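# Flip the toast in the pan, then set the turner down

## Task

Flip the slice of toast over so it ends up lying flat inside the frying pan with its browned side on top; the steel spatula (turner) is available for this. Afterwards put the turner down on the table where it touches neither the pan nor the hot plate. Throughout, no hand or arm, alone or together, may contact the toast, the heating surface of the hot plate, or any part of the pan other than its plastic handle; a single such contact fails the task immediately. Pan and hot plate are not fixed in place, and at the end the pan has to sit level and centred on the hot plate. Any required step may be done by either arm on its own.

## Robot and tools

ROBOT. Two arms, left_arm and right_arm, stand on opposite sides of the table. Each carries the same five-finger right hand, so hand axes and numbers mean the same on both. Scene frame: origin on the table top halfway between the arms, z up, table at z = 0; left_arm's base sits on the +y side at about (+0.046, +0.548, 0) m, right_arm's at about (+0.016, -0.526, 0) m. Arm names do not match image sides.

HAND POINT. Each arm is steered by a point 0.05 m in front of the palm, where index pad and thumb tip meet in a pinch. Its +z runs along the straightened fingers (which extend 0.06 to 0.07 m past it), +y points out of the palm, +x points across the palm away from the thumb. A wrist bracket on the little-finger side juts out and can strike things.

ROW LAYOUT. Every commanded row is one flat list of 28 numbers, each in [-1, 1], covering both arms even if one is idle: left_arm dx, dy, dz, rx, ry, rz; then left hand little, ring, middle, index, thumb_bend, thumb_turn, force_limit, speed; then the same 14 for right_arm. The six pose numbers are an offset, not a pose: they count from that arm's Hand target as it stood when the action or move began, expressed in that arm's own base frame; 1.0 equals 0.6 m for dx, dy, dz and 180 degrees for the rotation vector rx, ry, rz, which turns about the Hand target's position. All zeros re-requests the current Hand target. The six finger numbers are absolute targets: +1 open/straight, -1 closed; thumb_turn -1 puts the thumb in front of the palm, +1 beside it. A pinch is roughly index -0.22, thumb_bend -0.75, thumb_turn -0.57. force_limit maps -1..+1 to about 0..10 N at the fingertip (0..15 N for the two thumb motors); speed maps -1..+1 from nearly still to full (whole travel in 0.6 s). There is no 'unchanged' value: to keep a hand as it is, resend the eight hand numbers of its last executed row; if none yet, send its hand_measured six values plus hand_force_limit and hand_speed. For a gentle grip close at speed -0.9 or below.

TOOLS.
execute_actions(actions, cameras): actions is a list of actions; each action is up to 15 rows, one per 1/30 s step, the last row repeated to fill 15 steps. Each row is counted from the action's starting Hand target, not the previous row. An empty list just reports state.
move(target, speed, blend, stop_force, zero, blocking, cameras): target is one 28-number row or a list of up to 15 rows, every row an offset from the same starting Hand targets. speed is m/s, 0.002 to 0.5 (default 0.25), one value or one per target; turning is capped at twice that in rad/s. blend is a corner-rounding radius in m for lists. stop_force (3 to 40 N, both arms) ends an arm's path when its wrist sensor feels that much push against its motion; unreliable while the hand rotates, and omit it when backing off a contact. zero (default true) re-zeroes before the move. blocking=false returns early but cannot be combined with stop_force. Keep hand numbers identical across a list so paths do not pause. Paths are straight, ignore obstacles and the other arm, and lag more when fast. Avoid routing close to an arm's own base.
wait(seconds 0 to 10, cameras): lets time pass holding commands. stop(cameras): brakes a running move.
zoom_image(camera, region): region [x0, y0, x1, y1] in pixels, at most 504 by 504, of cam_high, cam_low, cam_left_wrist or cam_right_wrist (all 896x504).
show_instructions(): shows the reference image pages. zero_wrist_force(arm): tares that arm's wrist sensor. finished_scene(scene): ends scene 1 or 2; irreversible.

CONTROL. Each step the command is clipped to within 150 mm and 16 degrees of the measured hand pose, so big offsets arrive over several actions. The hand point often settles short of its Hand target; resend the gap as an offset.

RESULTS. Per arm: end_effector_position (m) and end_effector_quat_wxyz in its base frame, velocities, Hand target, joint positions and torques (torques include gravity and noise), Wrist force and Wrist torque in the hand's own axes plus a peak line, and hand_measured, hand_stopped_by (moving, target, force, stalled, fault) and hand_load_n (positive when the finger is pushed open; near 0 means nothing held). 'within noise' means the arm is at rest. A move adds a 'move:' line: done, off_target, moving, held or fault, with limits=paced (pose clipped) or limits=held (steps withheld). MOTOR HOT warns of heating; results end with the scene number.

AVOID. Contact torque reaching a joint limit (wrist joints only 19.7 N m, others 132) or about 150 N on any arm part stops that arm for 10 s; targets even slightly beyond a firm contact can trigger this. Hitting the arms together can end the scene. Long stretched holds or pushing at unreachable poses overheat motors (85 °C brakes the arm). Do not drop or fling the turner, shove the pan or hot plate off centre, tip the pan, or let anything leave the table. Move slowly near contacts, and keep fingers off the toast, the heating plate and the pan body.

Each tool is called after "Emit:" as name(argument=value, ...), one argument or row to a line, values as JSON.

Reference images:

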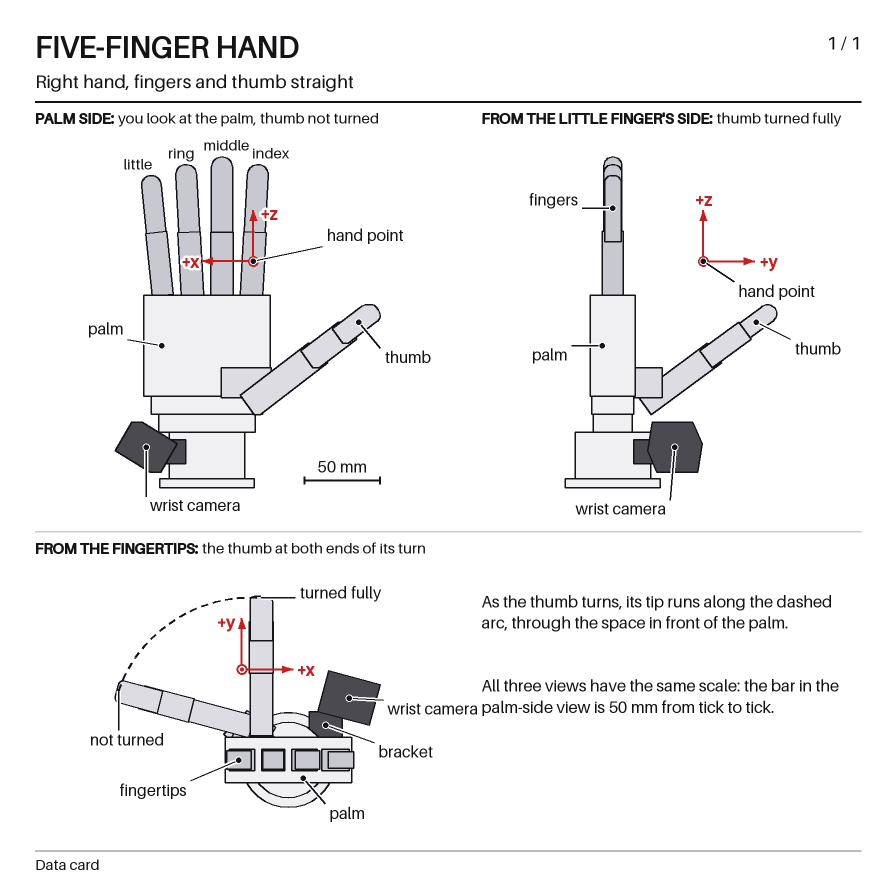

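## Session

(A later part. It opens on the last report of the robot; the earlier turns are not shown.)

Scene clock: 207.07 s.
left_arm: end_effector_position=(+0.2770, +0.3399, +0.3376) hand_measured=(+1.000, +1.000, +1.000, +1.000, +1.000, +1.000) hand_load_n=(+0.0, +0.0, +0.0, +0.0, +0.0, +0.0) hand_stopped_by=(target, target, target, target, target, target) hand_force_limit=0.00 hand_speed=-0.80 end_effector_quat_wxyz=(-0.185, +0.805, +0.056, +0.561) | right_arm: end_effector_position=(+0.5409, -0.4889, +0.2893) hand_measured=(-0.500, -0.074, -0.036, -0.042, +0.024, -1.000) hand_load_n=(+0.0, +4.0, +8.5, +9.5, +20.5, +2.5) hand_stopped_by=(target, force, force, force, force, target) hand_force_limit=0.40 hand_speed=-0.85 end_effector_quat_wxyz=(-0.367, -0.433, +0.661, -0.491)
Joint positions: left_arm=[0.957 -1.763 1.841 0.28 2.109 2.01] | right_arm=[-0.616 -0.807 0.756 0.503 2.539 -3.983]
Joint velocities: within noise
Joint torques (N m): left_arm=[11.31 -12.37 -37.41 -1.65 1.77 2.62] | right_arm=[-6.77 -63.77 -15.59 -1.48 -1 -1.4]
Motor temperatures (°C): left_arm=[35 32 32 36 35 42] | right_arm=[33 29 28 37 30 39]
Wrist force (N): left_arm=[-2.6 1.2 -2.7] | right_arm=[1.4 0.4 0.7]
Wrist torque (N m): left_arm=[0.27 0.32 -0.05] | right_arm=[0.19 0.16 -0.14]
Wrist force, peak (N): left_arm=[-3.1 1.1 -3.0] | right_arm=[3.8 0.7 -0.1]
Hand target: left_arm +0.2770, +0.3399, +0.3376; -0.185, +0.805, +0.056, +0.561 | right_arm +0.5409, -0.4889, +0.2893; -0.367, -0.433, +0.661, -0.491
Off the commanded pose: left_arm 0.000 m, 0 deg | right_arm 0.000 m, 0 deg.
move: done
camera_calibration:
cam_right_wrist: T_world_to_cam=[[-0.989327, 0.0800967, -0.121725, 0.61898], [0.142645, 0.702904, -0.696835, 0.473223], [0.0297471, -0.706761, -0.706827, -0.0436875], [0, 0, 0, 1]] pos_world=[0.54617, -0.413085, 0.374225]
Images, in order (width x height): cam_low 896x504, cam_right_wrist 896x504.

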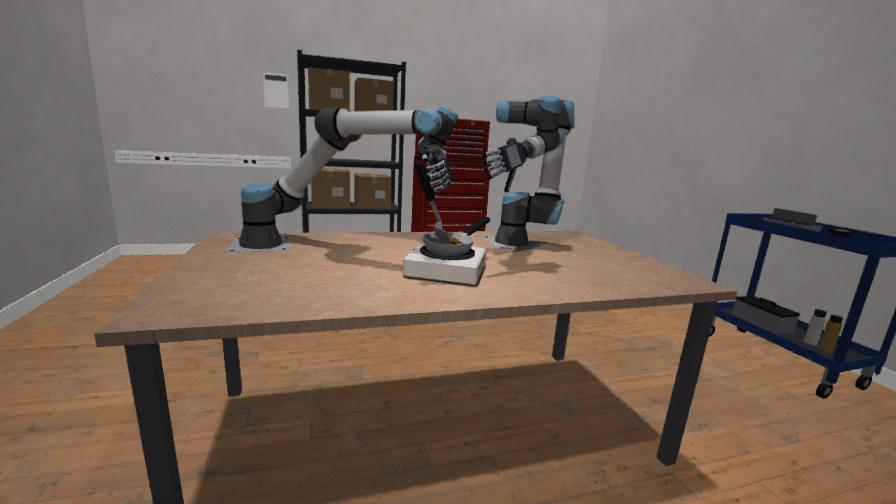

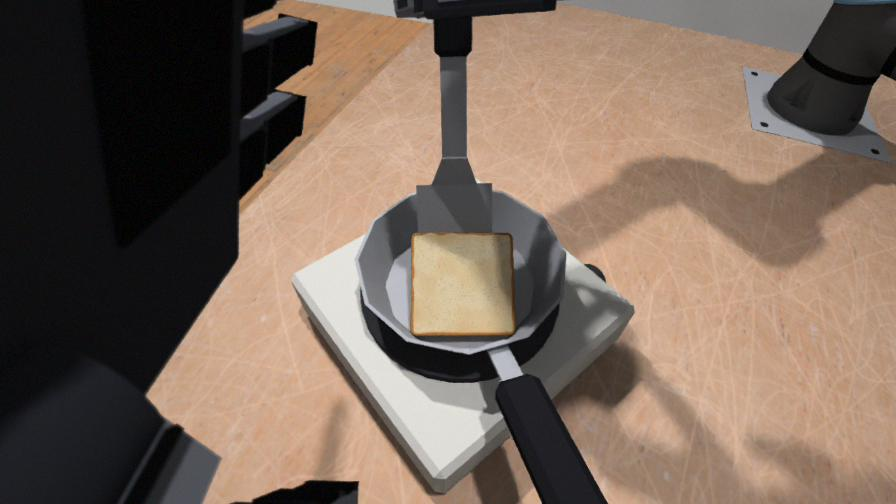

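Emit:
move(
  target=[0,0,0,0,0,0,1,1,1,1,1,1,0,-0.8, 0.0315,0.011,0.001,0,0,0,-0.5,-0.5,-0.5,-0.5,-0.75,-1,0.4,-0.85],
  speed=0.012,
  stop_force=8,
  cameras=["cam_low","cam_right_wrist"],
)

Emit:
zoom_image(
  camera="cam_right_wrist",
  region=[350, 100, 590, 350],
)

Emit:
zoom_image(
  camera="cam_low",
  region=[400, 180, 490, 270],
)

Scene clock: 210.67 s.
left_arm: end_effector_position=(+0.2770, +0.3399, +0.3376) hand_measured=(+1.000, +1.000, +1.000, +1.000, +1.000, +1.000) hand_load_n=(+0.0, +0.0, +0.0, +0.0, +0.0, +0.0) hand_stopped_by=(target, target, target, target, target, target) hand_force_limit=0.00 hand_speed=-0.80 end_effector_quat_wxyz=(-0.185, +0.805, +0.056, +0.561) | right_arm: end_effector_position=(+0.5598, -0.4823, +0.2899) hand_measured=(-0.500, -0.074, -0.036, -0.042, +0.024, -1.000) hand_load_n=(+0.0, +4.5, +8.0, +9.5, +20.5, +2.5) hand_stopped_by=(target, force, force, force, force, target) hand_force_limit=0.40 hand_speed=-0.85 end_effector_quat_wxyz=(-0.367, -0.433, +0.661, -0.491)
Joint positions: left_arm=[0.957 -1.763 1.841 0.28 2.109 2.01] | right_arm=[-0.591 -0.746 0.65 0.566 2.561 -3.963]
Joint velocities: within noise
Joint torques (N m): left_arm=[10.9 -13.09 -37.14 -1.79 1.56 2.46] | right_arm=[-7.64 -66.69 -17 -1.53 -0.76 -1.2]
Motor temperatures (°C): left_arm=[35 32 32 36 35 42] | right_arm=[33 29 28 37 30 39]
Wrist force (N): left_arm=[-2.5 1.1 -2.9] | right_arm=[-0.6 0.3 0.9]
Wrist torque (N m): left_arm=[0.26 0.31 -0.05] | right_arm=[0.16 0.21 -0.19]
Wrist force, peak (N): left_arm=[-2.9 1.1 -3.2] | right_arm=[1.8 0.5 0.6]
Hand target: left_arm +0.2770, +0.3399, +0.3376; -0.185, +0.805, +0.056, +0.561 | right_arm +0.5598, -0.4823, +0.2899; -0.367, -0.433, +0.661, -0.491
Off the commanded pose: left_arm 0.000 m, 0 deg | right_arm 0.000 m, 0 deg.
move: done
camera_calibration:
cam_right_wrist: T_world_to_cam=[[-0.989325, 0.0801023, -0.121737, 0.637227], [0.142658, 0.702902, -0.696834, 0.466299], [0.0297513, -0.706762, -0.706825, -0.0391648], [0, 0, 0, 1]] pos_world=[0.565068, -0.406486, 0.374825]
Images, in order (width x height): cam_low 896x504, cam_right_wrist 896x504.

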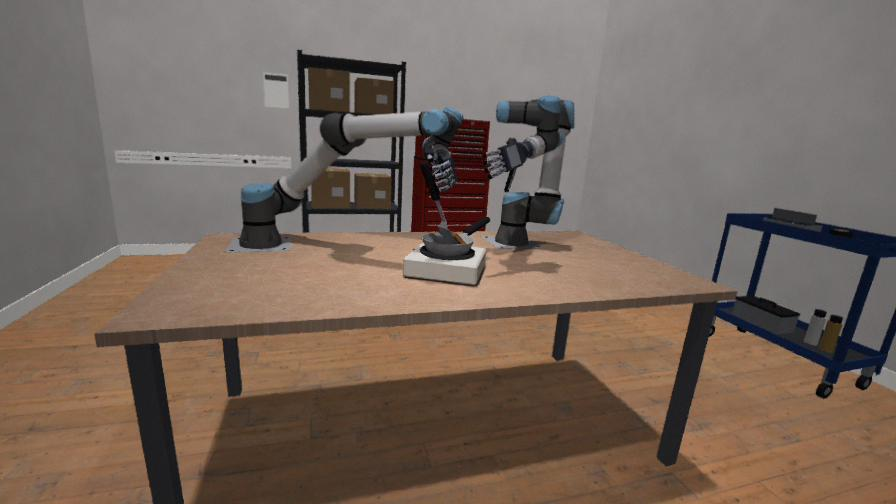

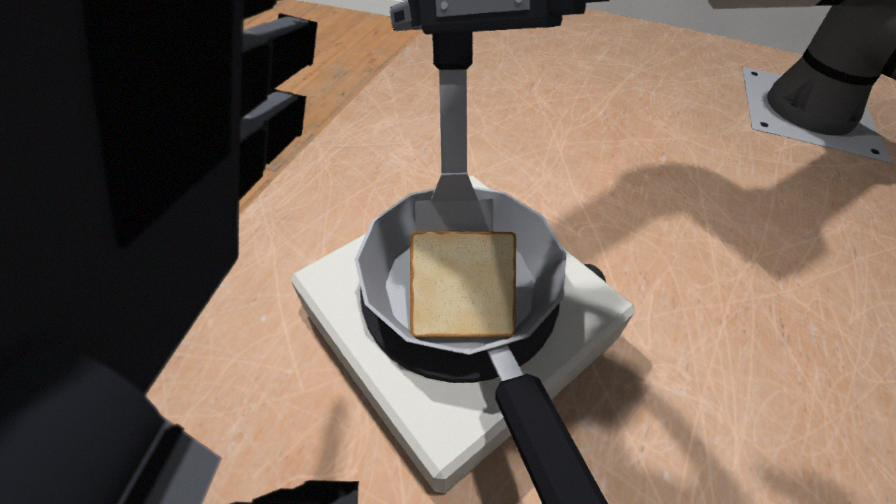

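Scaled by 2.016 from the camera's 896x504 image, which has a finer 1280x720 frame.

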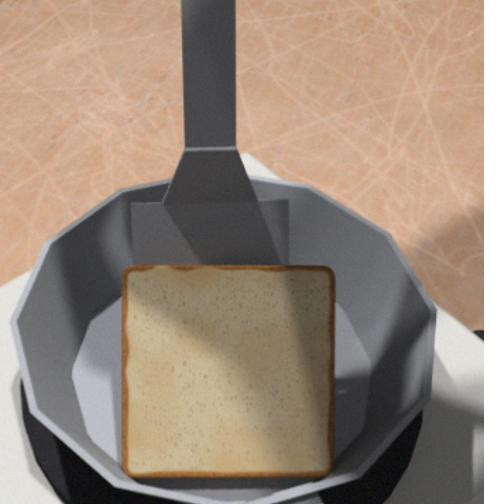

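Scaled by 5.600 from the camera's 896x504 image, which has a finer 1280x720 frame.

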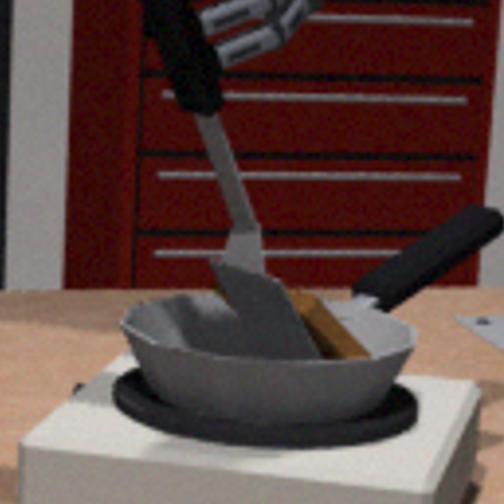

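Emit:
move(
  target=[0,0,0,0,0,0,1,1,1,1,1,1,0,-0.8, 0.0205,0.0072,0.001,0,0,0,-0.5,-0.5,-0.5,-0.5,-0.75,-1,0.4,-0.85],
  speed=0.012,
  stop_force=8,
  cameras=["cam_low","cam_right_wrist"],
)

Emit:
zoom_image(
  camera="cam_right_wrist",
  region=[350, 100, 590, 350],
)

Emit:
zoom_image(
  camera="cam_low",
  region=[400, 180, 490, 270],
)

Scene clock: 217.43 s.
left_arm: end_effector_position=(+0.2770, +0.3399, +0.3376) hand_measured=(+1.000, +1.000, +1.000, +1.000, +1.000, +1.000) hand_load_n=(+0.0, +0.0, +0.0, +0.0, +0.0, +0.0) hand_stopped_by=(target, target, target, target, target, target) hand_force_limit=0.00 hand_speed=-0.80 end_effector_quat_wxyz=(-0.185, +0.805, +0.056, +0.561) | right_arm: end_effector_position=(+0.5721, -0.4780, +0.2905) hand_measured=(-0.500, -0.074, -0.036, -0.042, +0.024, -1.000) hand_load_n=(+0.0, +4.5, +8.0, +9.5, +21.0, +2.5) hand_stopped_by=(target, force, force, force, force, target) hand_force_limit=0.40 hand_speed=-0.85 end_effector_quat_wxyz=(-0.367, -0.433, +0.661, -0.491)
Joint positions: left_arm=[0.957 -1.763 1.841 0.28 2.109 2.01] | right_arm=[-0.575 -0.702 0.568 0.614 2.575 -3.95]
Joint velocities: within noise
Joint torques (N m): left_arm=[9.67 -14.41 -36.78 -1.46 1.64 2.33] | right_arm=[-6.96 -68.99 -18.1 -1.25 -0.3 -1.25]
Motor temperatures (°C): left_arm=[35 32 32 36 35 42] | right_arm=[33 29 28 37 30 39]
Wrist force (N): left_arm=[-2.9 1.1 -2.9] | right_arm=[-1.0 0.5 1.0]
Wrist torque (N m): left_arm=[0.26 0.37 -0.08] | right_arm=[0.21 0.09 -0.17]
Wrist force, peak (N): left_arm=[-3.0 1.3 -3.1] | right_arm=[-1.3 0.3 1.4]
Hand target: left_arm +0.2770, +0.3399, +0.3376; -0.185, +0.805, +0.056, +0.561 | right_arm +0.5721, -0.4780, +0.2905; -0.367, -0.433, +0.661, -0.491
Off the commanded pose: left_arm 0.000 m, 0 deg | right_arm 0.000 m, 0 deg.
move: done
camera_calibration:
cam_right_wrist: T_world_to_cam=[[-0.989322, 0.0801082, -0.121759, 0.649131], [0.142677, 0.702899, -0.696833, 0.461913], [0.0297624, -0.706764, -0.706823, -0.0360611], [0, 0, 0, 1]] pos_world=[0.577368, -0.402165, 0.375425]
Images, in order (width x height): cam_low 896x504, cam_right_wrist 896x504.

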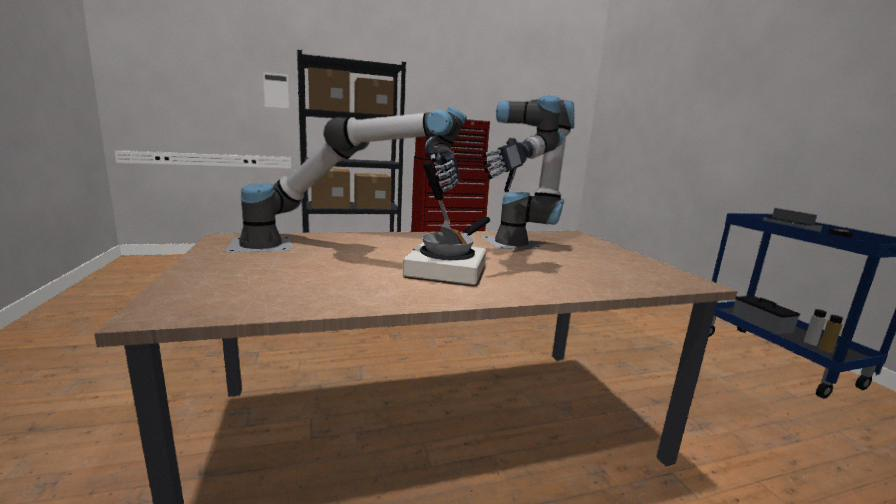

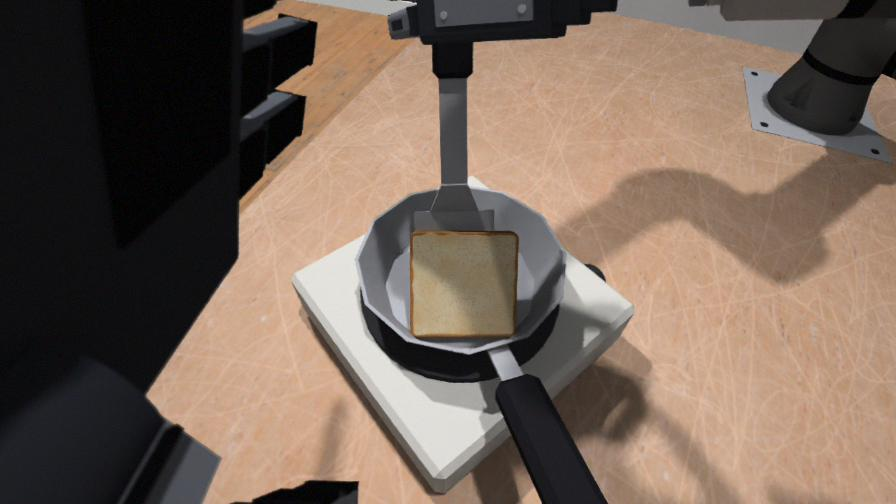

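Scaled by 2.016 from the camera's 896x504 image, which has a finer 1280x720 frame.

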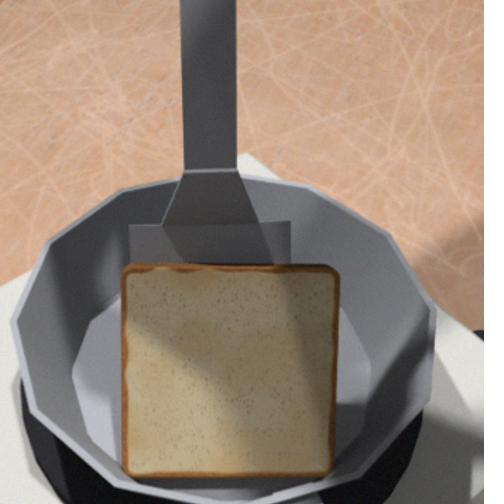

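Scaled by 5.600 from the camera's 896x504 image, which has a finer 1280x720 frame.

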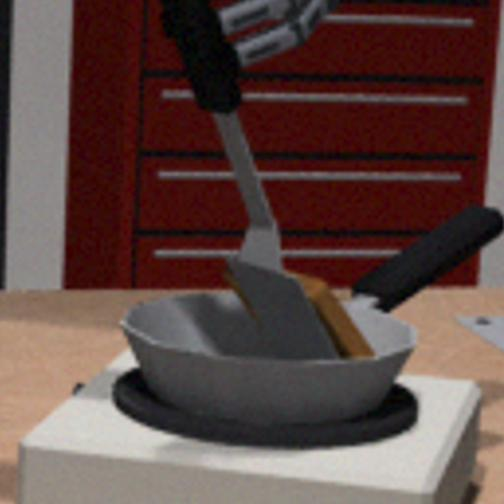

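Emit:
move(
  target=[0,0,0,0,0,0,1,1,1,1,1,1,0,-0.8, -0.0475,-0.0166,0.0747,0,0,0,-0.5,-0.5,-0.5,-0.5,-0.75,-1,0.4,-0.85],
  speed=0.03,
  cameras=["cam_low","cam_right_wrist"],
)

Emit:
zoom_image(
  camera="cam_right_wrist",
  region=[350, 100, 590, 350],
)

Emit:
zoom_image(
  camera="cam_low",
  region=[400, 180, 490, 270],
)

Scene clock: 221.03 s.
left_arm: end_effector_position=(+0.2770, +0.3399, +0.3376) hand_measured=(+1.000, +1.000, +1.000, +1.000, +1.000, +1.000) hand_load_n=(+0.0, +0.0, +0.0, +0.0, +0.0, +0.0) hand_stopped_by=(target, target, target, target, target, target) hand_force_limit=0.00 hand_speed=-0.80 end_effector_quat_wxyz=(-0.185, +0.805, +0.056, +0.561) | right_arm: end_effector_position=(+0.5435, -0.4880, +0.3355) hand_measured=(-0.500, -0.074, -0.036, -0.042, +0.024, -1.000) hand_load_n=(+0.0, +4.5, +8.0, +9.5, +21.0, +2.5) hand_stopped_by=(target, force, force, force, force, target) hand_force_limit=0.40 hand_speed=-0.85 end_effector_quat_wxyz=(-0.367, -0.433, +0.661, -0.491)
Joint positions: left_arm=[0.957 -1.763 1.841 0.28 2.109 2.01] | right_arm=[-0.612 -0.777 0.586 0.647 2.542 -3.98]
Joint velocities: within noise
Joint torques (N m): left_arm=[10.79 -12.05 -38.41 -1.52 1.49 2.4] | right_arm=[3.74 -53.3 -17.56 -0.36 1.39 -0.38]
Motor temperatures (°C): left_arm=[35 32 32 36 35 42] | right_arm=[33 29 28 37 30 39]
Wrist force (N): left_arm=[-2.5 1.2 -2.9] | right_arm=[-1.3 0.4 1.2]
Wrist torque (N m): left_arm=[0.29 0.31 -0.05] | right_arm=[0.14 0.17 -0.24]
Wrist force, peak (N): left_arm=[-2.9 1.2 -3.1] | right_arm=[-1.5 0.4 1.2]
Hand target: left_arm +0.2770, +0.3399, +0.3376; -0.185, +0.805, +0.056, +0.561 | right_arm +0.5436, -0.4880, +0.3354; -0.367, -0.433, +0.661, -0.491
Off the commanded pose: left_arm 0.000 m, 0 deg | right_arm 0.000 m, 0 deg.
move: done
camera_calibration:
cam_right_wrist: T_world_to_cam=[[-0.989348, 0.080093, -0.121555, 0.627021], [0.14252, 0.702971, -0.696792, 0.504471], [0.0296418, -0.706694, -0.706898, -0.0103961], [0, 0, 0, 1]] pos_world=[0.548753, -0.412196, 0.42038]
Images, in order (width x height): cam_low 896x504, cam_right_wrist 896x504.

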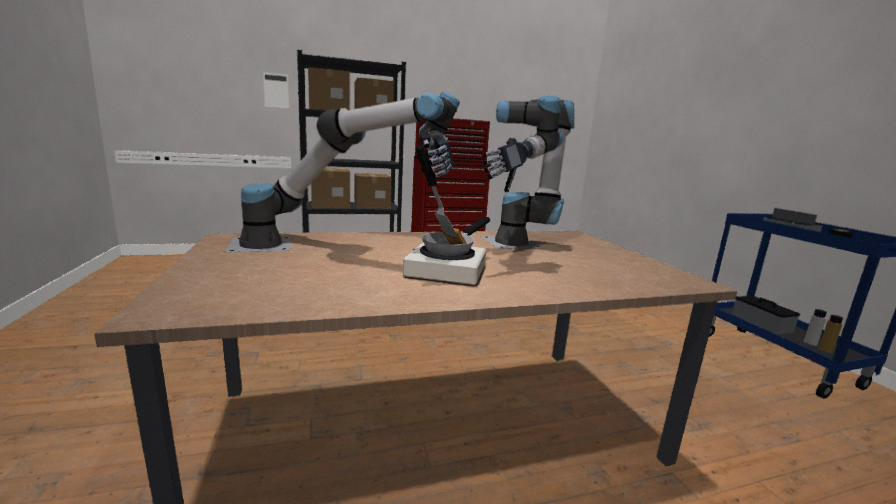

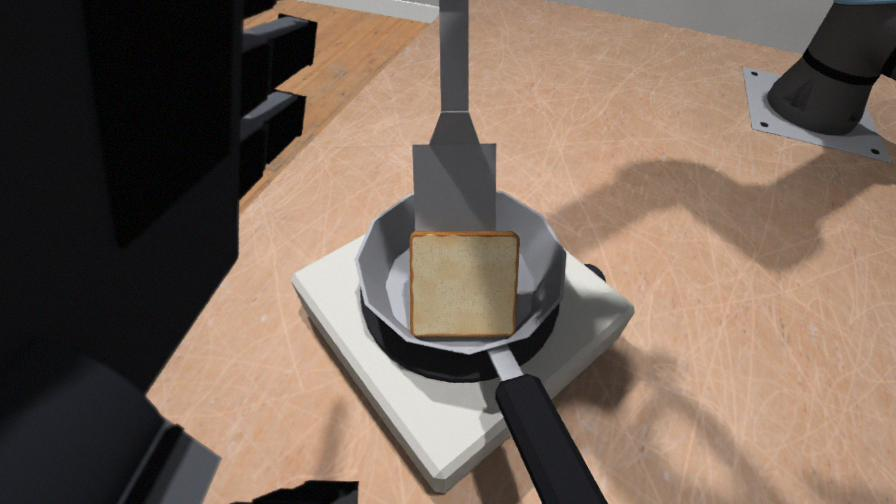

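Scaled by 2.016 from the camera's 896x504 image, which has a finer 1280x720 frame.

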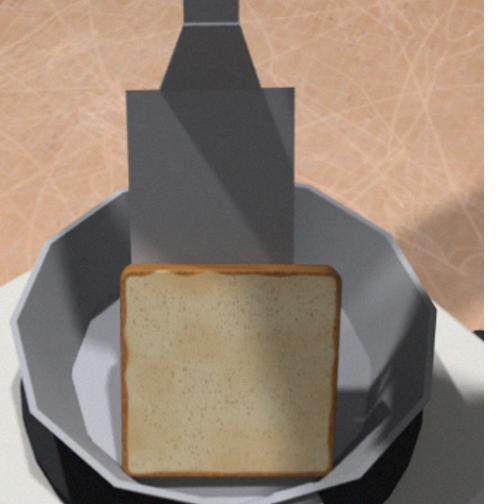

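Scaled by 5.600 from the camera's 896x504 image, which has a finer 1280x720 frame.

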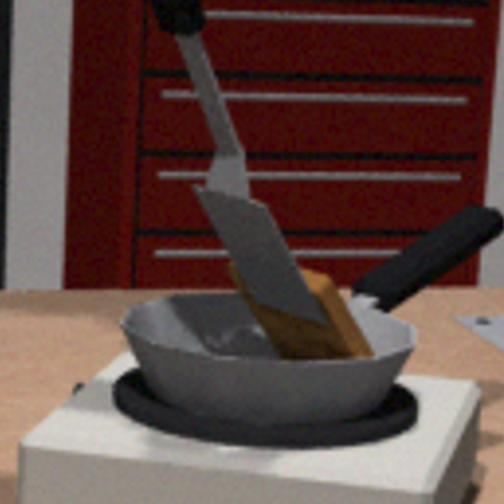

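Emit:
move(
  target=[0,0,0,0,0,0,1,1,1,1,1,1,0,-0.8, 0.0472,0.0165,0.002,0,0,0,-0.5,-0.5,-0.5,-0.5,-0.75,-1,0.4,-0.85],
  speed=0.02,
  stop_force=8,
  cameras=["cam_low","cam_right_wrist"],
)

Emit:
zoom_image(
  camera="cam_right_wrist",
  region=[350, 100, 590, 350],
)

Emit:
zoom_image(
  camera="cam_low",
  region=[400, 180, 490, 270],
)

Scene clock: 225.00 s.
left_arm: end_effector_position=(+0.2770, +0.3399, +0.3376) hand_measured=(+1.000, +1.000, +1.000, +1.000, +1.000, +1.000) hand_load_n=(+0.0, +0.0, +0.0, +0.0, +0.0, +0.0) hand_stopped_by=(target, target, target, target, target, target) hand_force_limit=0.00 hand_speed=-0.80 end_effector_quat_wxyz=(-0.185, +0.805, +0.056, +0.561) | right_arm: end_effector_position=(+0.5719, -0.4781, +0.3366) hand_measured=(-0.500, -0.074, -0.036, -0.042, +0.024, -1.000) hand_load_n=(+0.0, +5.0, +8.0, +9.5, +20.5, +2.5) hand_stopped_by=(target, force, force, force, force, target) hand_force_limit=0.40 hand_speed=-0.85 end_effector_quat_wxyz=(-0.367, -0.433, +0.661, -0.491)
Joint positions: left_arm=[0.957 -1.763 1.841 0.28 2.109 2.01] | right_arm=[-0.576 -0.65 0.352 0.779 2.575 -3.95]
Joint velocities: within noise
Joint torques (N m): left_arm=[11.27 -12.61 -37.59 -1.6 1.45 2.43] | right_arm=[-8.05 -69.34 -16.55 -1.37 -0.53 -1.5]
Motor temperatures (°C): left_arm=[35 32 32 36 35 42] | right_arm=[33 29 28 37 30 39]
Wrist force (N): left_arm=[-2.7 1.2 -2.8] | right_arm=[-0.9 0.5 0.5]
Wrist torque (N m): left_arm=[0.27 0.35 -0.07] | right_arm=[0.19 0.09 -0.17]
Wrist force, peak (N): left_arm=[-2.8 1.3 -3.2] | right_arm=[-1.5 0.5 1.2]
Hand target: left_arm +0.2770, +0.3399, +0.3376; -0.185, +0.805, +0.056, +0.561 | right_arm +0.5719, -0.4781, +0.3366; -0.367, -0.433, +0.661, -0.491
Off the commanded pose: left_arm 0.000 m, 0 deg | right_arm 0.000 m, 0 deg.
move: done
camera_calibration:
cam_right_wrist: T_world_to_cam=[[-0.989324, 0.0801204, -0.12173, 0.654548], [0.142665, 0.702899, -0.696836, 0.494069], [0.0297331, -0.706763, -0.706825, -0.00355934], [0, 0, 0, 1]] pos_world=[0.577179, -0.402239, 0.421447]
Images, in order (width x height): cam_low 896x504, cam_right_wrist 896x504.

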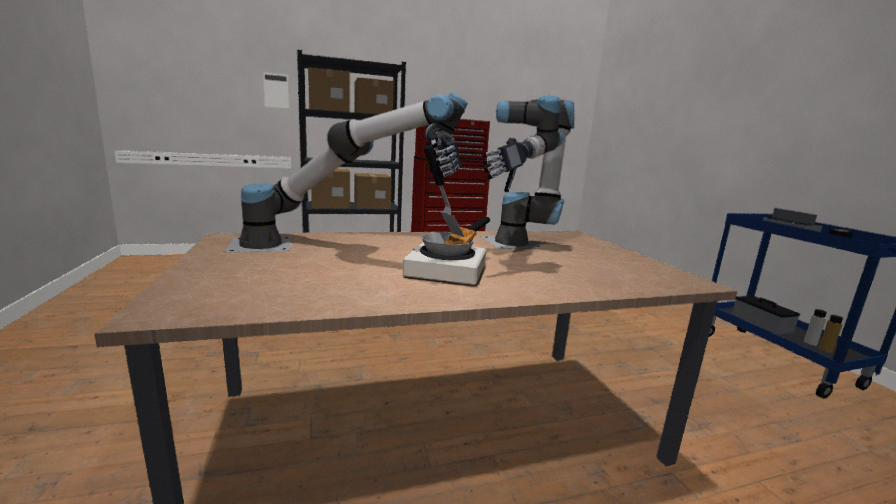

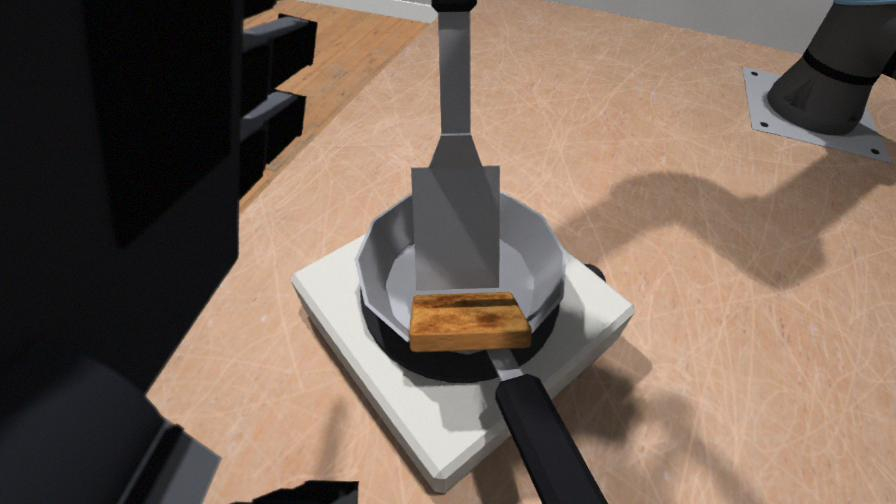

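Scaled by 2.016 from the camera's 896x504 image, which has a finer 1280x720 frame.

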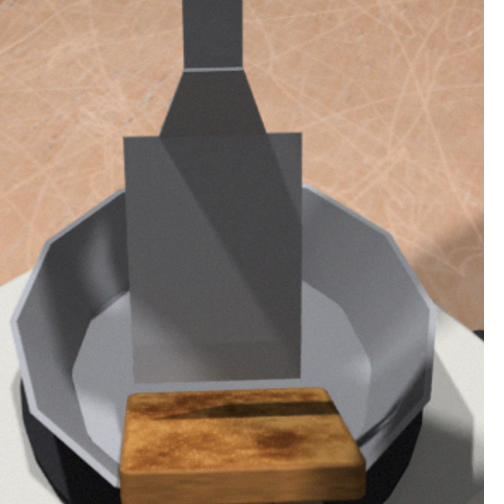

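Scaled by 5.600 from the camera's 896x504 image, which has a finer 1280x720 frame.

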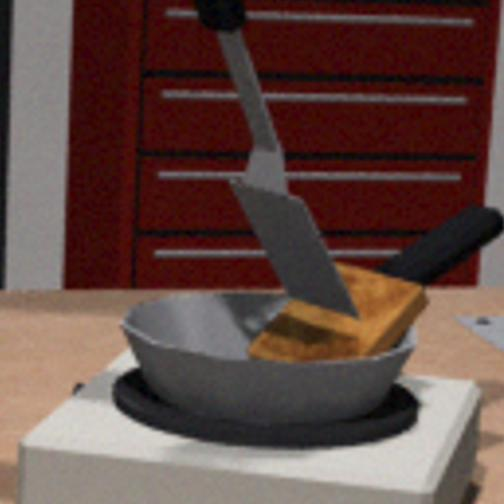

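Emit:
move(
  target=[
    [0,0,0,0,0,0,1,1,1,1,1,1,0,-0.8, 0,0,0.067,0,0,0,-0.5,-0.5,-0.5,-0.5,-0.75,-1,0.4,-0.85],
    [0,0,0,0,0,0,1,1,1,1,1,1,0,-0.8, 0.0708,0.0247,0.067,0,0,0,-0.5,-0.5,-0.5,-0.5,-0.75,-1,0.4,-0.85],
  ],
  speed=0.05,
  cameras=["cam_low","cam_right_wrist","cam_high"],
)

Emit:
zoom_image(
  camera="cam_right_wrist",
  region=[350, 150, 590, 400],
)

Emit:
zoom_image(
  camera="cam_low",
  region=[400, 180, 500, 280],
)

Scene clock: 231.30 s.
left_arm: end_effector_position=(+0.2770, +0.3399, +0.3376) hand_measured=(+1.000, +1.000, +1.000, +1.000, +1.000, +1.000) hand_load_n=(+0.0, +0.0, +0.0, +0.0, -0.5, +0.0) hand_stopped_by=(target, target, target, target, target, target) hand_force_limit=0.00 hand_speed=-0.80 end_effector_quat_wxyz=(-0.185, +0.805, +0.056, +0.561) | right_arm: end_effector_position=(+0.6136, -0.4629, +0.3763) hand_measured=(-0.500, -0.074, -0.036, -0.042, +0.024, -1.000) hand_load_n=(+0.0, +5.0, +8.0, +9.0, +21.0, +2.5) hand_stopped_by=(target, force, force, force, force, target) hand_force_limit=0.40 hand_speed=-0.85 end_effector_quat_wxyz=(-0.359, -0.438, +0.629, -0.533) end_effector_velocity=(-0.002, -0.001, +0.000) end_effector_angular_velocity=(+0.003, +0.006, -0.002)
Joint positions: left_arm=[0.957 -1.763 1.841 0.28 2.109 2.01] | right_arm=[-0.524 -0.53 0.035 0.827 2.576 -4.059]
Joint velocities: left_arm=[within noise] | right_arm=[-0.002 0 0 0.007 0 0]
Joint torques (N m): left_arm=[10.54 -13.63 -36.79 -1.62 1.24 2.44] | right_arm=[-7.53 -61.85 -33.5 1.61 2.42 1.3]
Motor temperatures (°C): left_arm=[35 32 32 36 35 42] | right_arm=[33 29 28 37 30 39]
Wrist force (N): left_arm=[-2.6 1.1 -2.8] | right_arm=[-0.6 0.9 0.8]
Wrist torque (N m): left_arm=[0.26 0.32 -0.06] | right_arm=[0.25 0.04 -0.11]
Wrist force, peak (N): left_arm=[-3.0 1.2 -3.2] | right_arm=[-1.7 0.7 0.7]
Hand target: left_arm +0.2770, +0.3399, +0.3376; -0.185, +0.805, +0.056, +0.561 | right_arm +0.6144, -0.4633, +0.3768; -0.367, -0.433, +0.661, -0.491
Off the commanded pose: left_arm 0.000 m, 0 deg | right_arm 0.001 m, 6 deg.
elbow stopped short (right arm): the move would have taken joint 3 (elbow) straighter than the controller allows.
move: off_target (right_arm)
camera_calibration:
cam_right_wrist: T_world_to_cam=[[-0.989517, -0.00275883, -0.144387, 0.669681], [0.107027, 0.657243, -0.746041, 0.524373], [0.0969556, -0.753674, -0.650058, -0.0503558], [0, 0, 0, 1]] pos_world=[0.611421, -0.380745, 0.455163]
Images, in order (width x height): cam_high 896x504, cam_low 896x504, cam_right_wrist 896x504.

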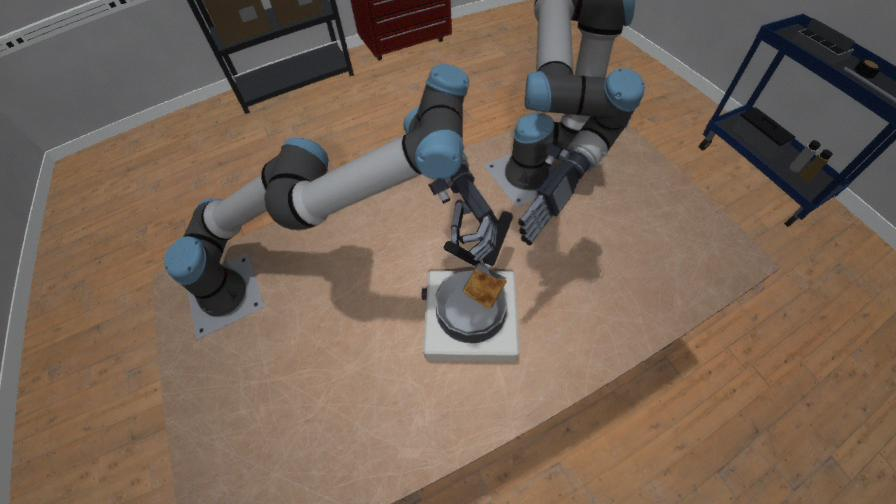

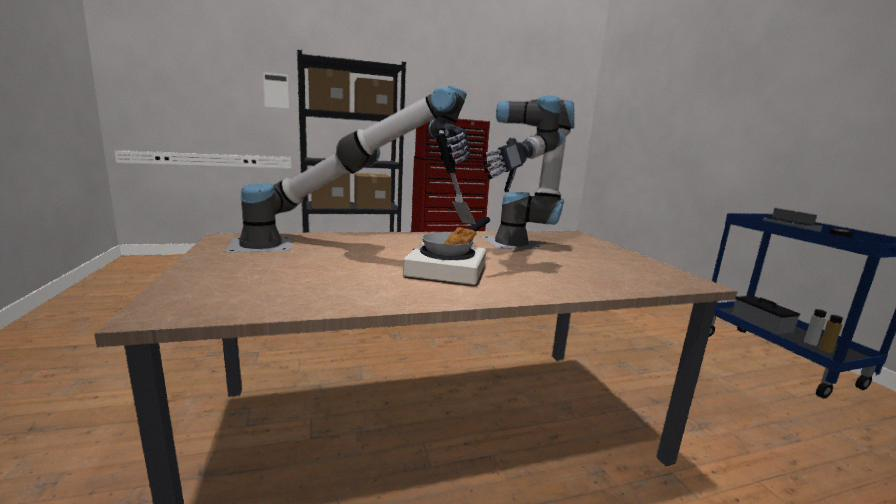

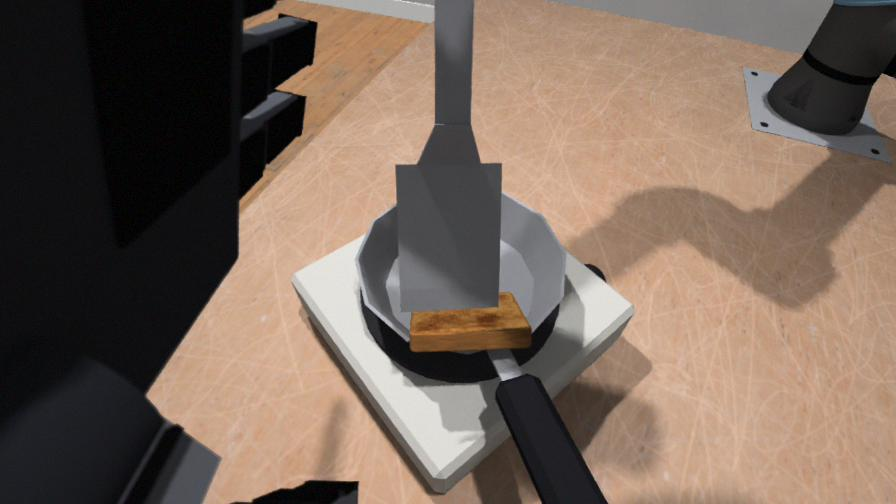

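Scaled by 2.016 from the camera's 896x504 image, which has a finer 1280x720 frame.

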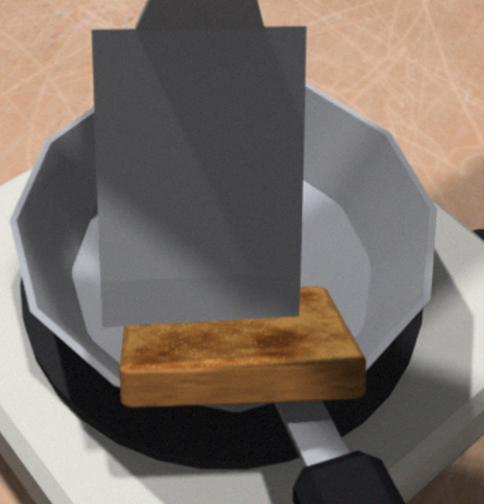

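Scaled by 5.040 from the camera's 896x504 image, which has a finer 1280x720 frame.

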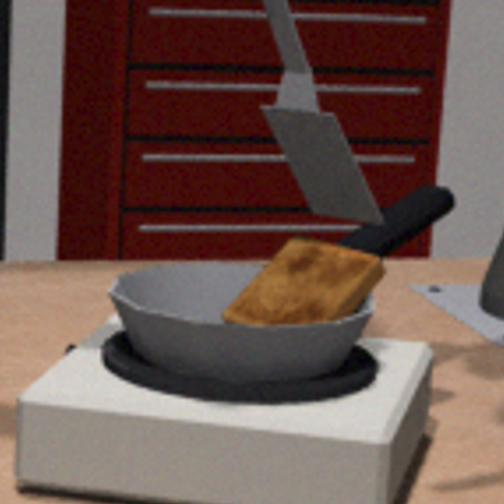

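Emit:
zoom_image(
  camera="cam_high",
  region=[420, 250, 530, 350],
)

Scaled by 4.582 from the camera's 896x504 image, which has a finer 1280x720 frame.

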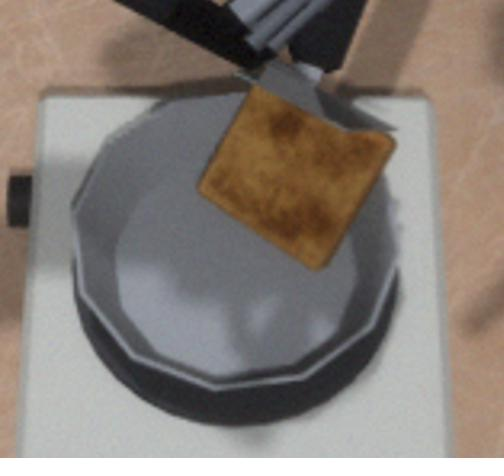

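Emit:
move(
  target=[0,0,0,0,0,0,1,1,1,1,1,1,0,-0.8, -0.0457,-0.0158,-0.0197,0,0,0,-0.5,-0.5,-0.5,-0.5,-0.75,-1,0.4,-0.85],
  speed=0.05,
  cameras=[],
)

Emit:
move(
  target=[0,0,0,0,0,0,1,1,1,1,1,1,0,-0.8, 0,0,-0.07,0,0,0,-0.5,-0.5,-0.5,-0.5,-0.75,-1,0.4,-0.85],
  speed=0.01,
  stop_force=3,
  cameras=["cam_low","cam_right_wrist","cam_high"],
)

Emit:
zoom_image(
  camera="cam_right_wrist",
  region=[350, 150, 590, 400],
)

Emit:
zoom_image(
  camera="cam_low",
  region=[400, 180, 500, 280],
)

Scene clock: 240.73 s.
left_arm: end_effector_position=(+0.2770, +0.3399, +0.3376) hand_measured=(+1.000, +1.000, +1.000, +1.000, +1.000, +1.000) hand_load_n=(+0.5, +0.5, +0.0, +0.0, +0.0, +0.0) hand_stopped_by=(target, target, target, target, target, target) hand_force_limit=0.00 hand_speed=-0.80 end_effector_quat_wxyz=(-0.185, +0.805, +0.056, +0.561) | right_arm: end_effector_position=(+0.5861, -0.4726, +0.3644) hand_measured=(-0.500, -0.074, -0.036, -0.042, +0.024, -1.000) hand_load_n=(+0.0, +5.0, +8.0, +9.0, +21.0, +2.5) hand_stopped_by=(target, force, force, force, force, target) hand_force_limit=0.40 hand_speed=-0.85 end_effector_quat_wxyz=(-0.364, -0.435, +0.651, -0.504) end_effector_velocity=(+0.001, +0.000, +0.000) end_effector_angular_velocity=(-0.002, +0.000, +0.002)
Joint positions: left_arm=[0.957 -1.763 1.841 0.28 2.109 2.01] | right_arm=[-0.557 -0.525 0.035 0.928 2.578 -3.979]
Joint velocities: left_arm=[within noise] | right_arm=[0 0 0.001 -0.005 0 -0.004]
Joint torques (N m): left_arm=[8.65 -13.48 -36.11 -1.47 1.29 2.47] | right_arm=[8.37 -66.42 -31.21 -1.4 -0.86 -1.55]
Motor temperatures (°C): left_arm=[35 32 32 36 35 42] | right_arm=[33 29 28 37 30 39]
Wrist force (N): left_arm=[-2.7 1.0 -2.7] | right_arm=[-0.9 0.6 0.7]
Wrist torque (N m): left_arm=[0.24 0.34 -0.07] | right_arm=[0.21 0.12 -0.14]
Wrist force, peak (N): left_arm=[-3.1 1.2 -3.0] | right_arm=[-1.1 0.9 0.8]
Hand target: left_arm +0.2770, +0.3399, +0.3376; -0.185, +0.805, +0.056, +0.561 | right_arm +0.5870, -0.4727, +0.3649; -0.367, -0.433, +0.661, -0.491
Off the commanded pose: left_arm 0.000 m, 0 deg | right_arm 0.001 m, 2 deg.
elbow stopped short (right arm): the move would have taken joint 3 (elbow) straighter than the controller allows.
move: done
No camera images: "cameras" was empty.

Scene clock: 245.43 s.
left_arm: end_effector_position=(+0.2770, +0.3399, +0.3376) hand_measured=(+1.000, +1.000, +1.000, +1.000, +1.000, +1.000) hand_load_n=(+0.0, +0.0, +0.0, +0.0, +0.0, +0.0) hand_stopped_by=(target, target, target, target, target, target) hand_force_limit=0.00 hand_speed=-0.80 end_effector_quat_wxyz=(-0.185, +0.805, +0.056, +0.561) | right_arm: end_effector_position=(+0.5869, -0.4727, +0.3261) hand_measured=(-0.500, -0.074, -0.036, -0.042, +0.024, -1.000) hand_load_n=(+0.0, +5.0, +8.5, +9.0, +21.0, +2.0) hand_stopped_by=(target, force, force, force, force, target) hand_force_limit=0.40 hand_speed=-0.85 end_effector_quat_wxyz=(-0.367, -0.433, +0.660, -0.492)
Joint positions: left_arm=[0.957 -1.763 1.841 0.28 2.109 2.01] | right_arm=[-0.557 -0.583 0.253 0.821 2.591 -3.937]
Joint velocities: within noise
Joint torques (N m): left_arm=[9.47 -12.49 -37.81 -1.53 1.32 2.5] | right_arm=[8.59 -58.95 -34.76 2.68 -1.2 -1.45]
Motor temperatures (°C): left_arm=[35 32 32 36 35 42] | right_arm=[33 29 28 37 30 39]
Wrist force (N): left_arm=[-2.7 1.3 -3.0] | right_arm=[2.3 0.5 1.1]
Wrist torque (N m): left_arm=[0.30 0.35 -0.06] | right_arm=[0.17 0.08 -0.16]
Wrist force, peak (N): left_arm=[-2.9 1.3 -3.3] | right_arm=[3.5 0.5 1.1]
Hand target: left_arm +0.2770, +0.3399, +0.3376; -0.185, +0.805, +0.056, +0.561 | right_arm +0.5869, -0.4727, +0.3261; -0.367, -0.433, +0.660, -0.492 (not the last commanded pose)
Off the commanded pose: left_arm 0.000 m, 0 deg | right_arm 0.003 m, 0 deg.
move: contact (right_arm)
camera_calibration:
cam_right_wrist: T_world_to_cam=[[-0.9894, 0.0782098, -0.122356, 0.667023], [0.141804, 0.701937, -0.69798, 0.481321], [0.0312974, -0.707932, -0.705587, -0.00946587], [0, 0, 0, 1]] pos_world=[0.591995, -0.396725, 0.410888]
Images, in order (width x height): cam_high 896x504, cam_low 896x504, cam_right_wrist 896x504.

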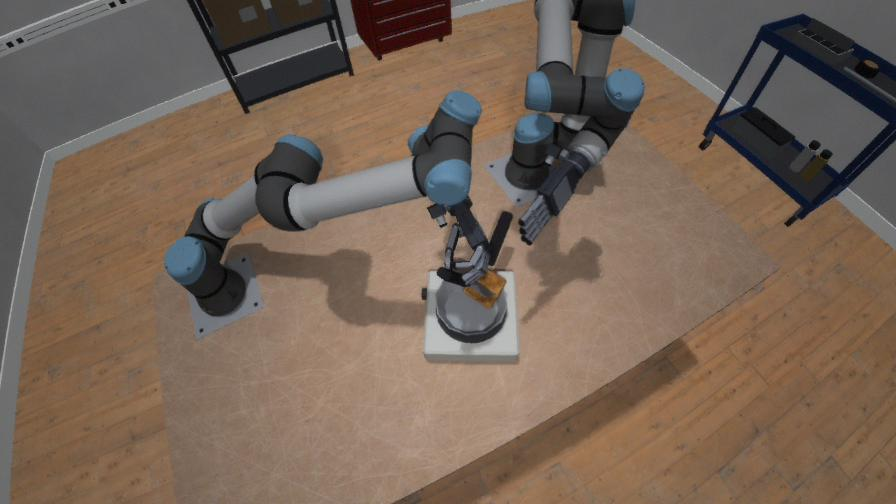

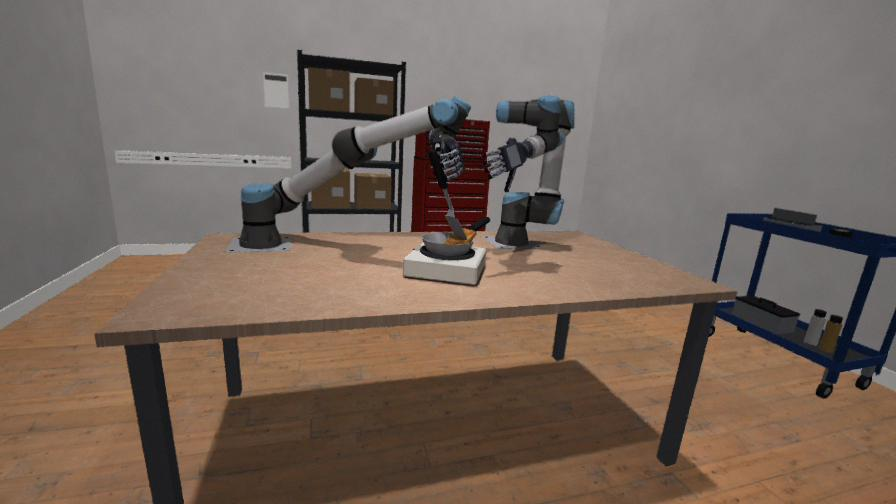

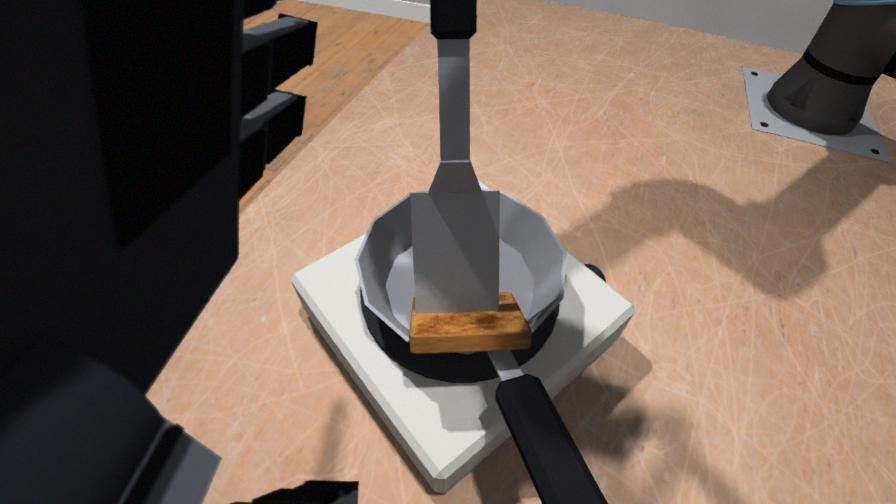

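Scaled by 2.016 from the camera's 896x504 image, which has a finer 1280x720 frame.

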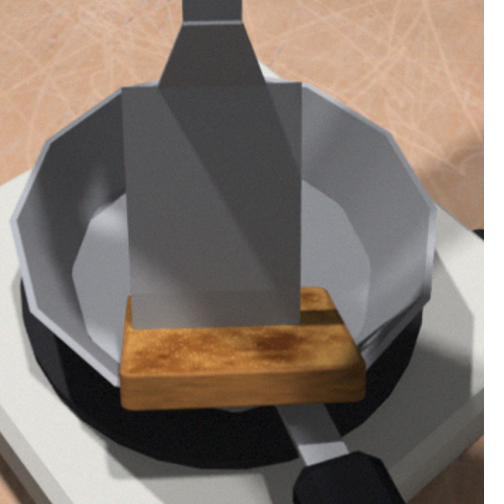

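Scaled by 5.040 from the camera's 896x504 image, which has a finer 1280x720 frame.

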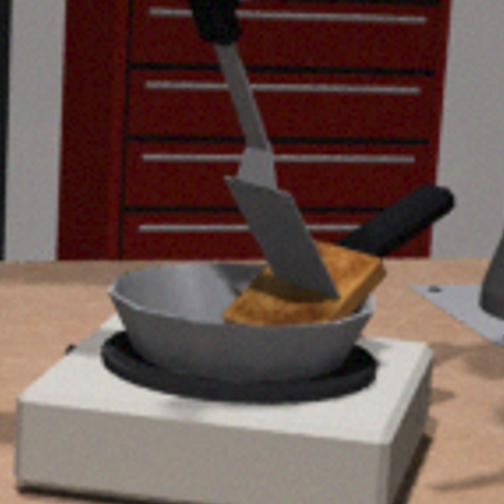

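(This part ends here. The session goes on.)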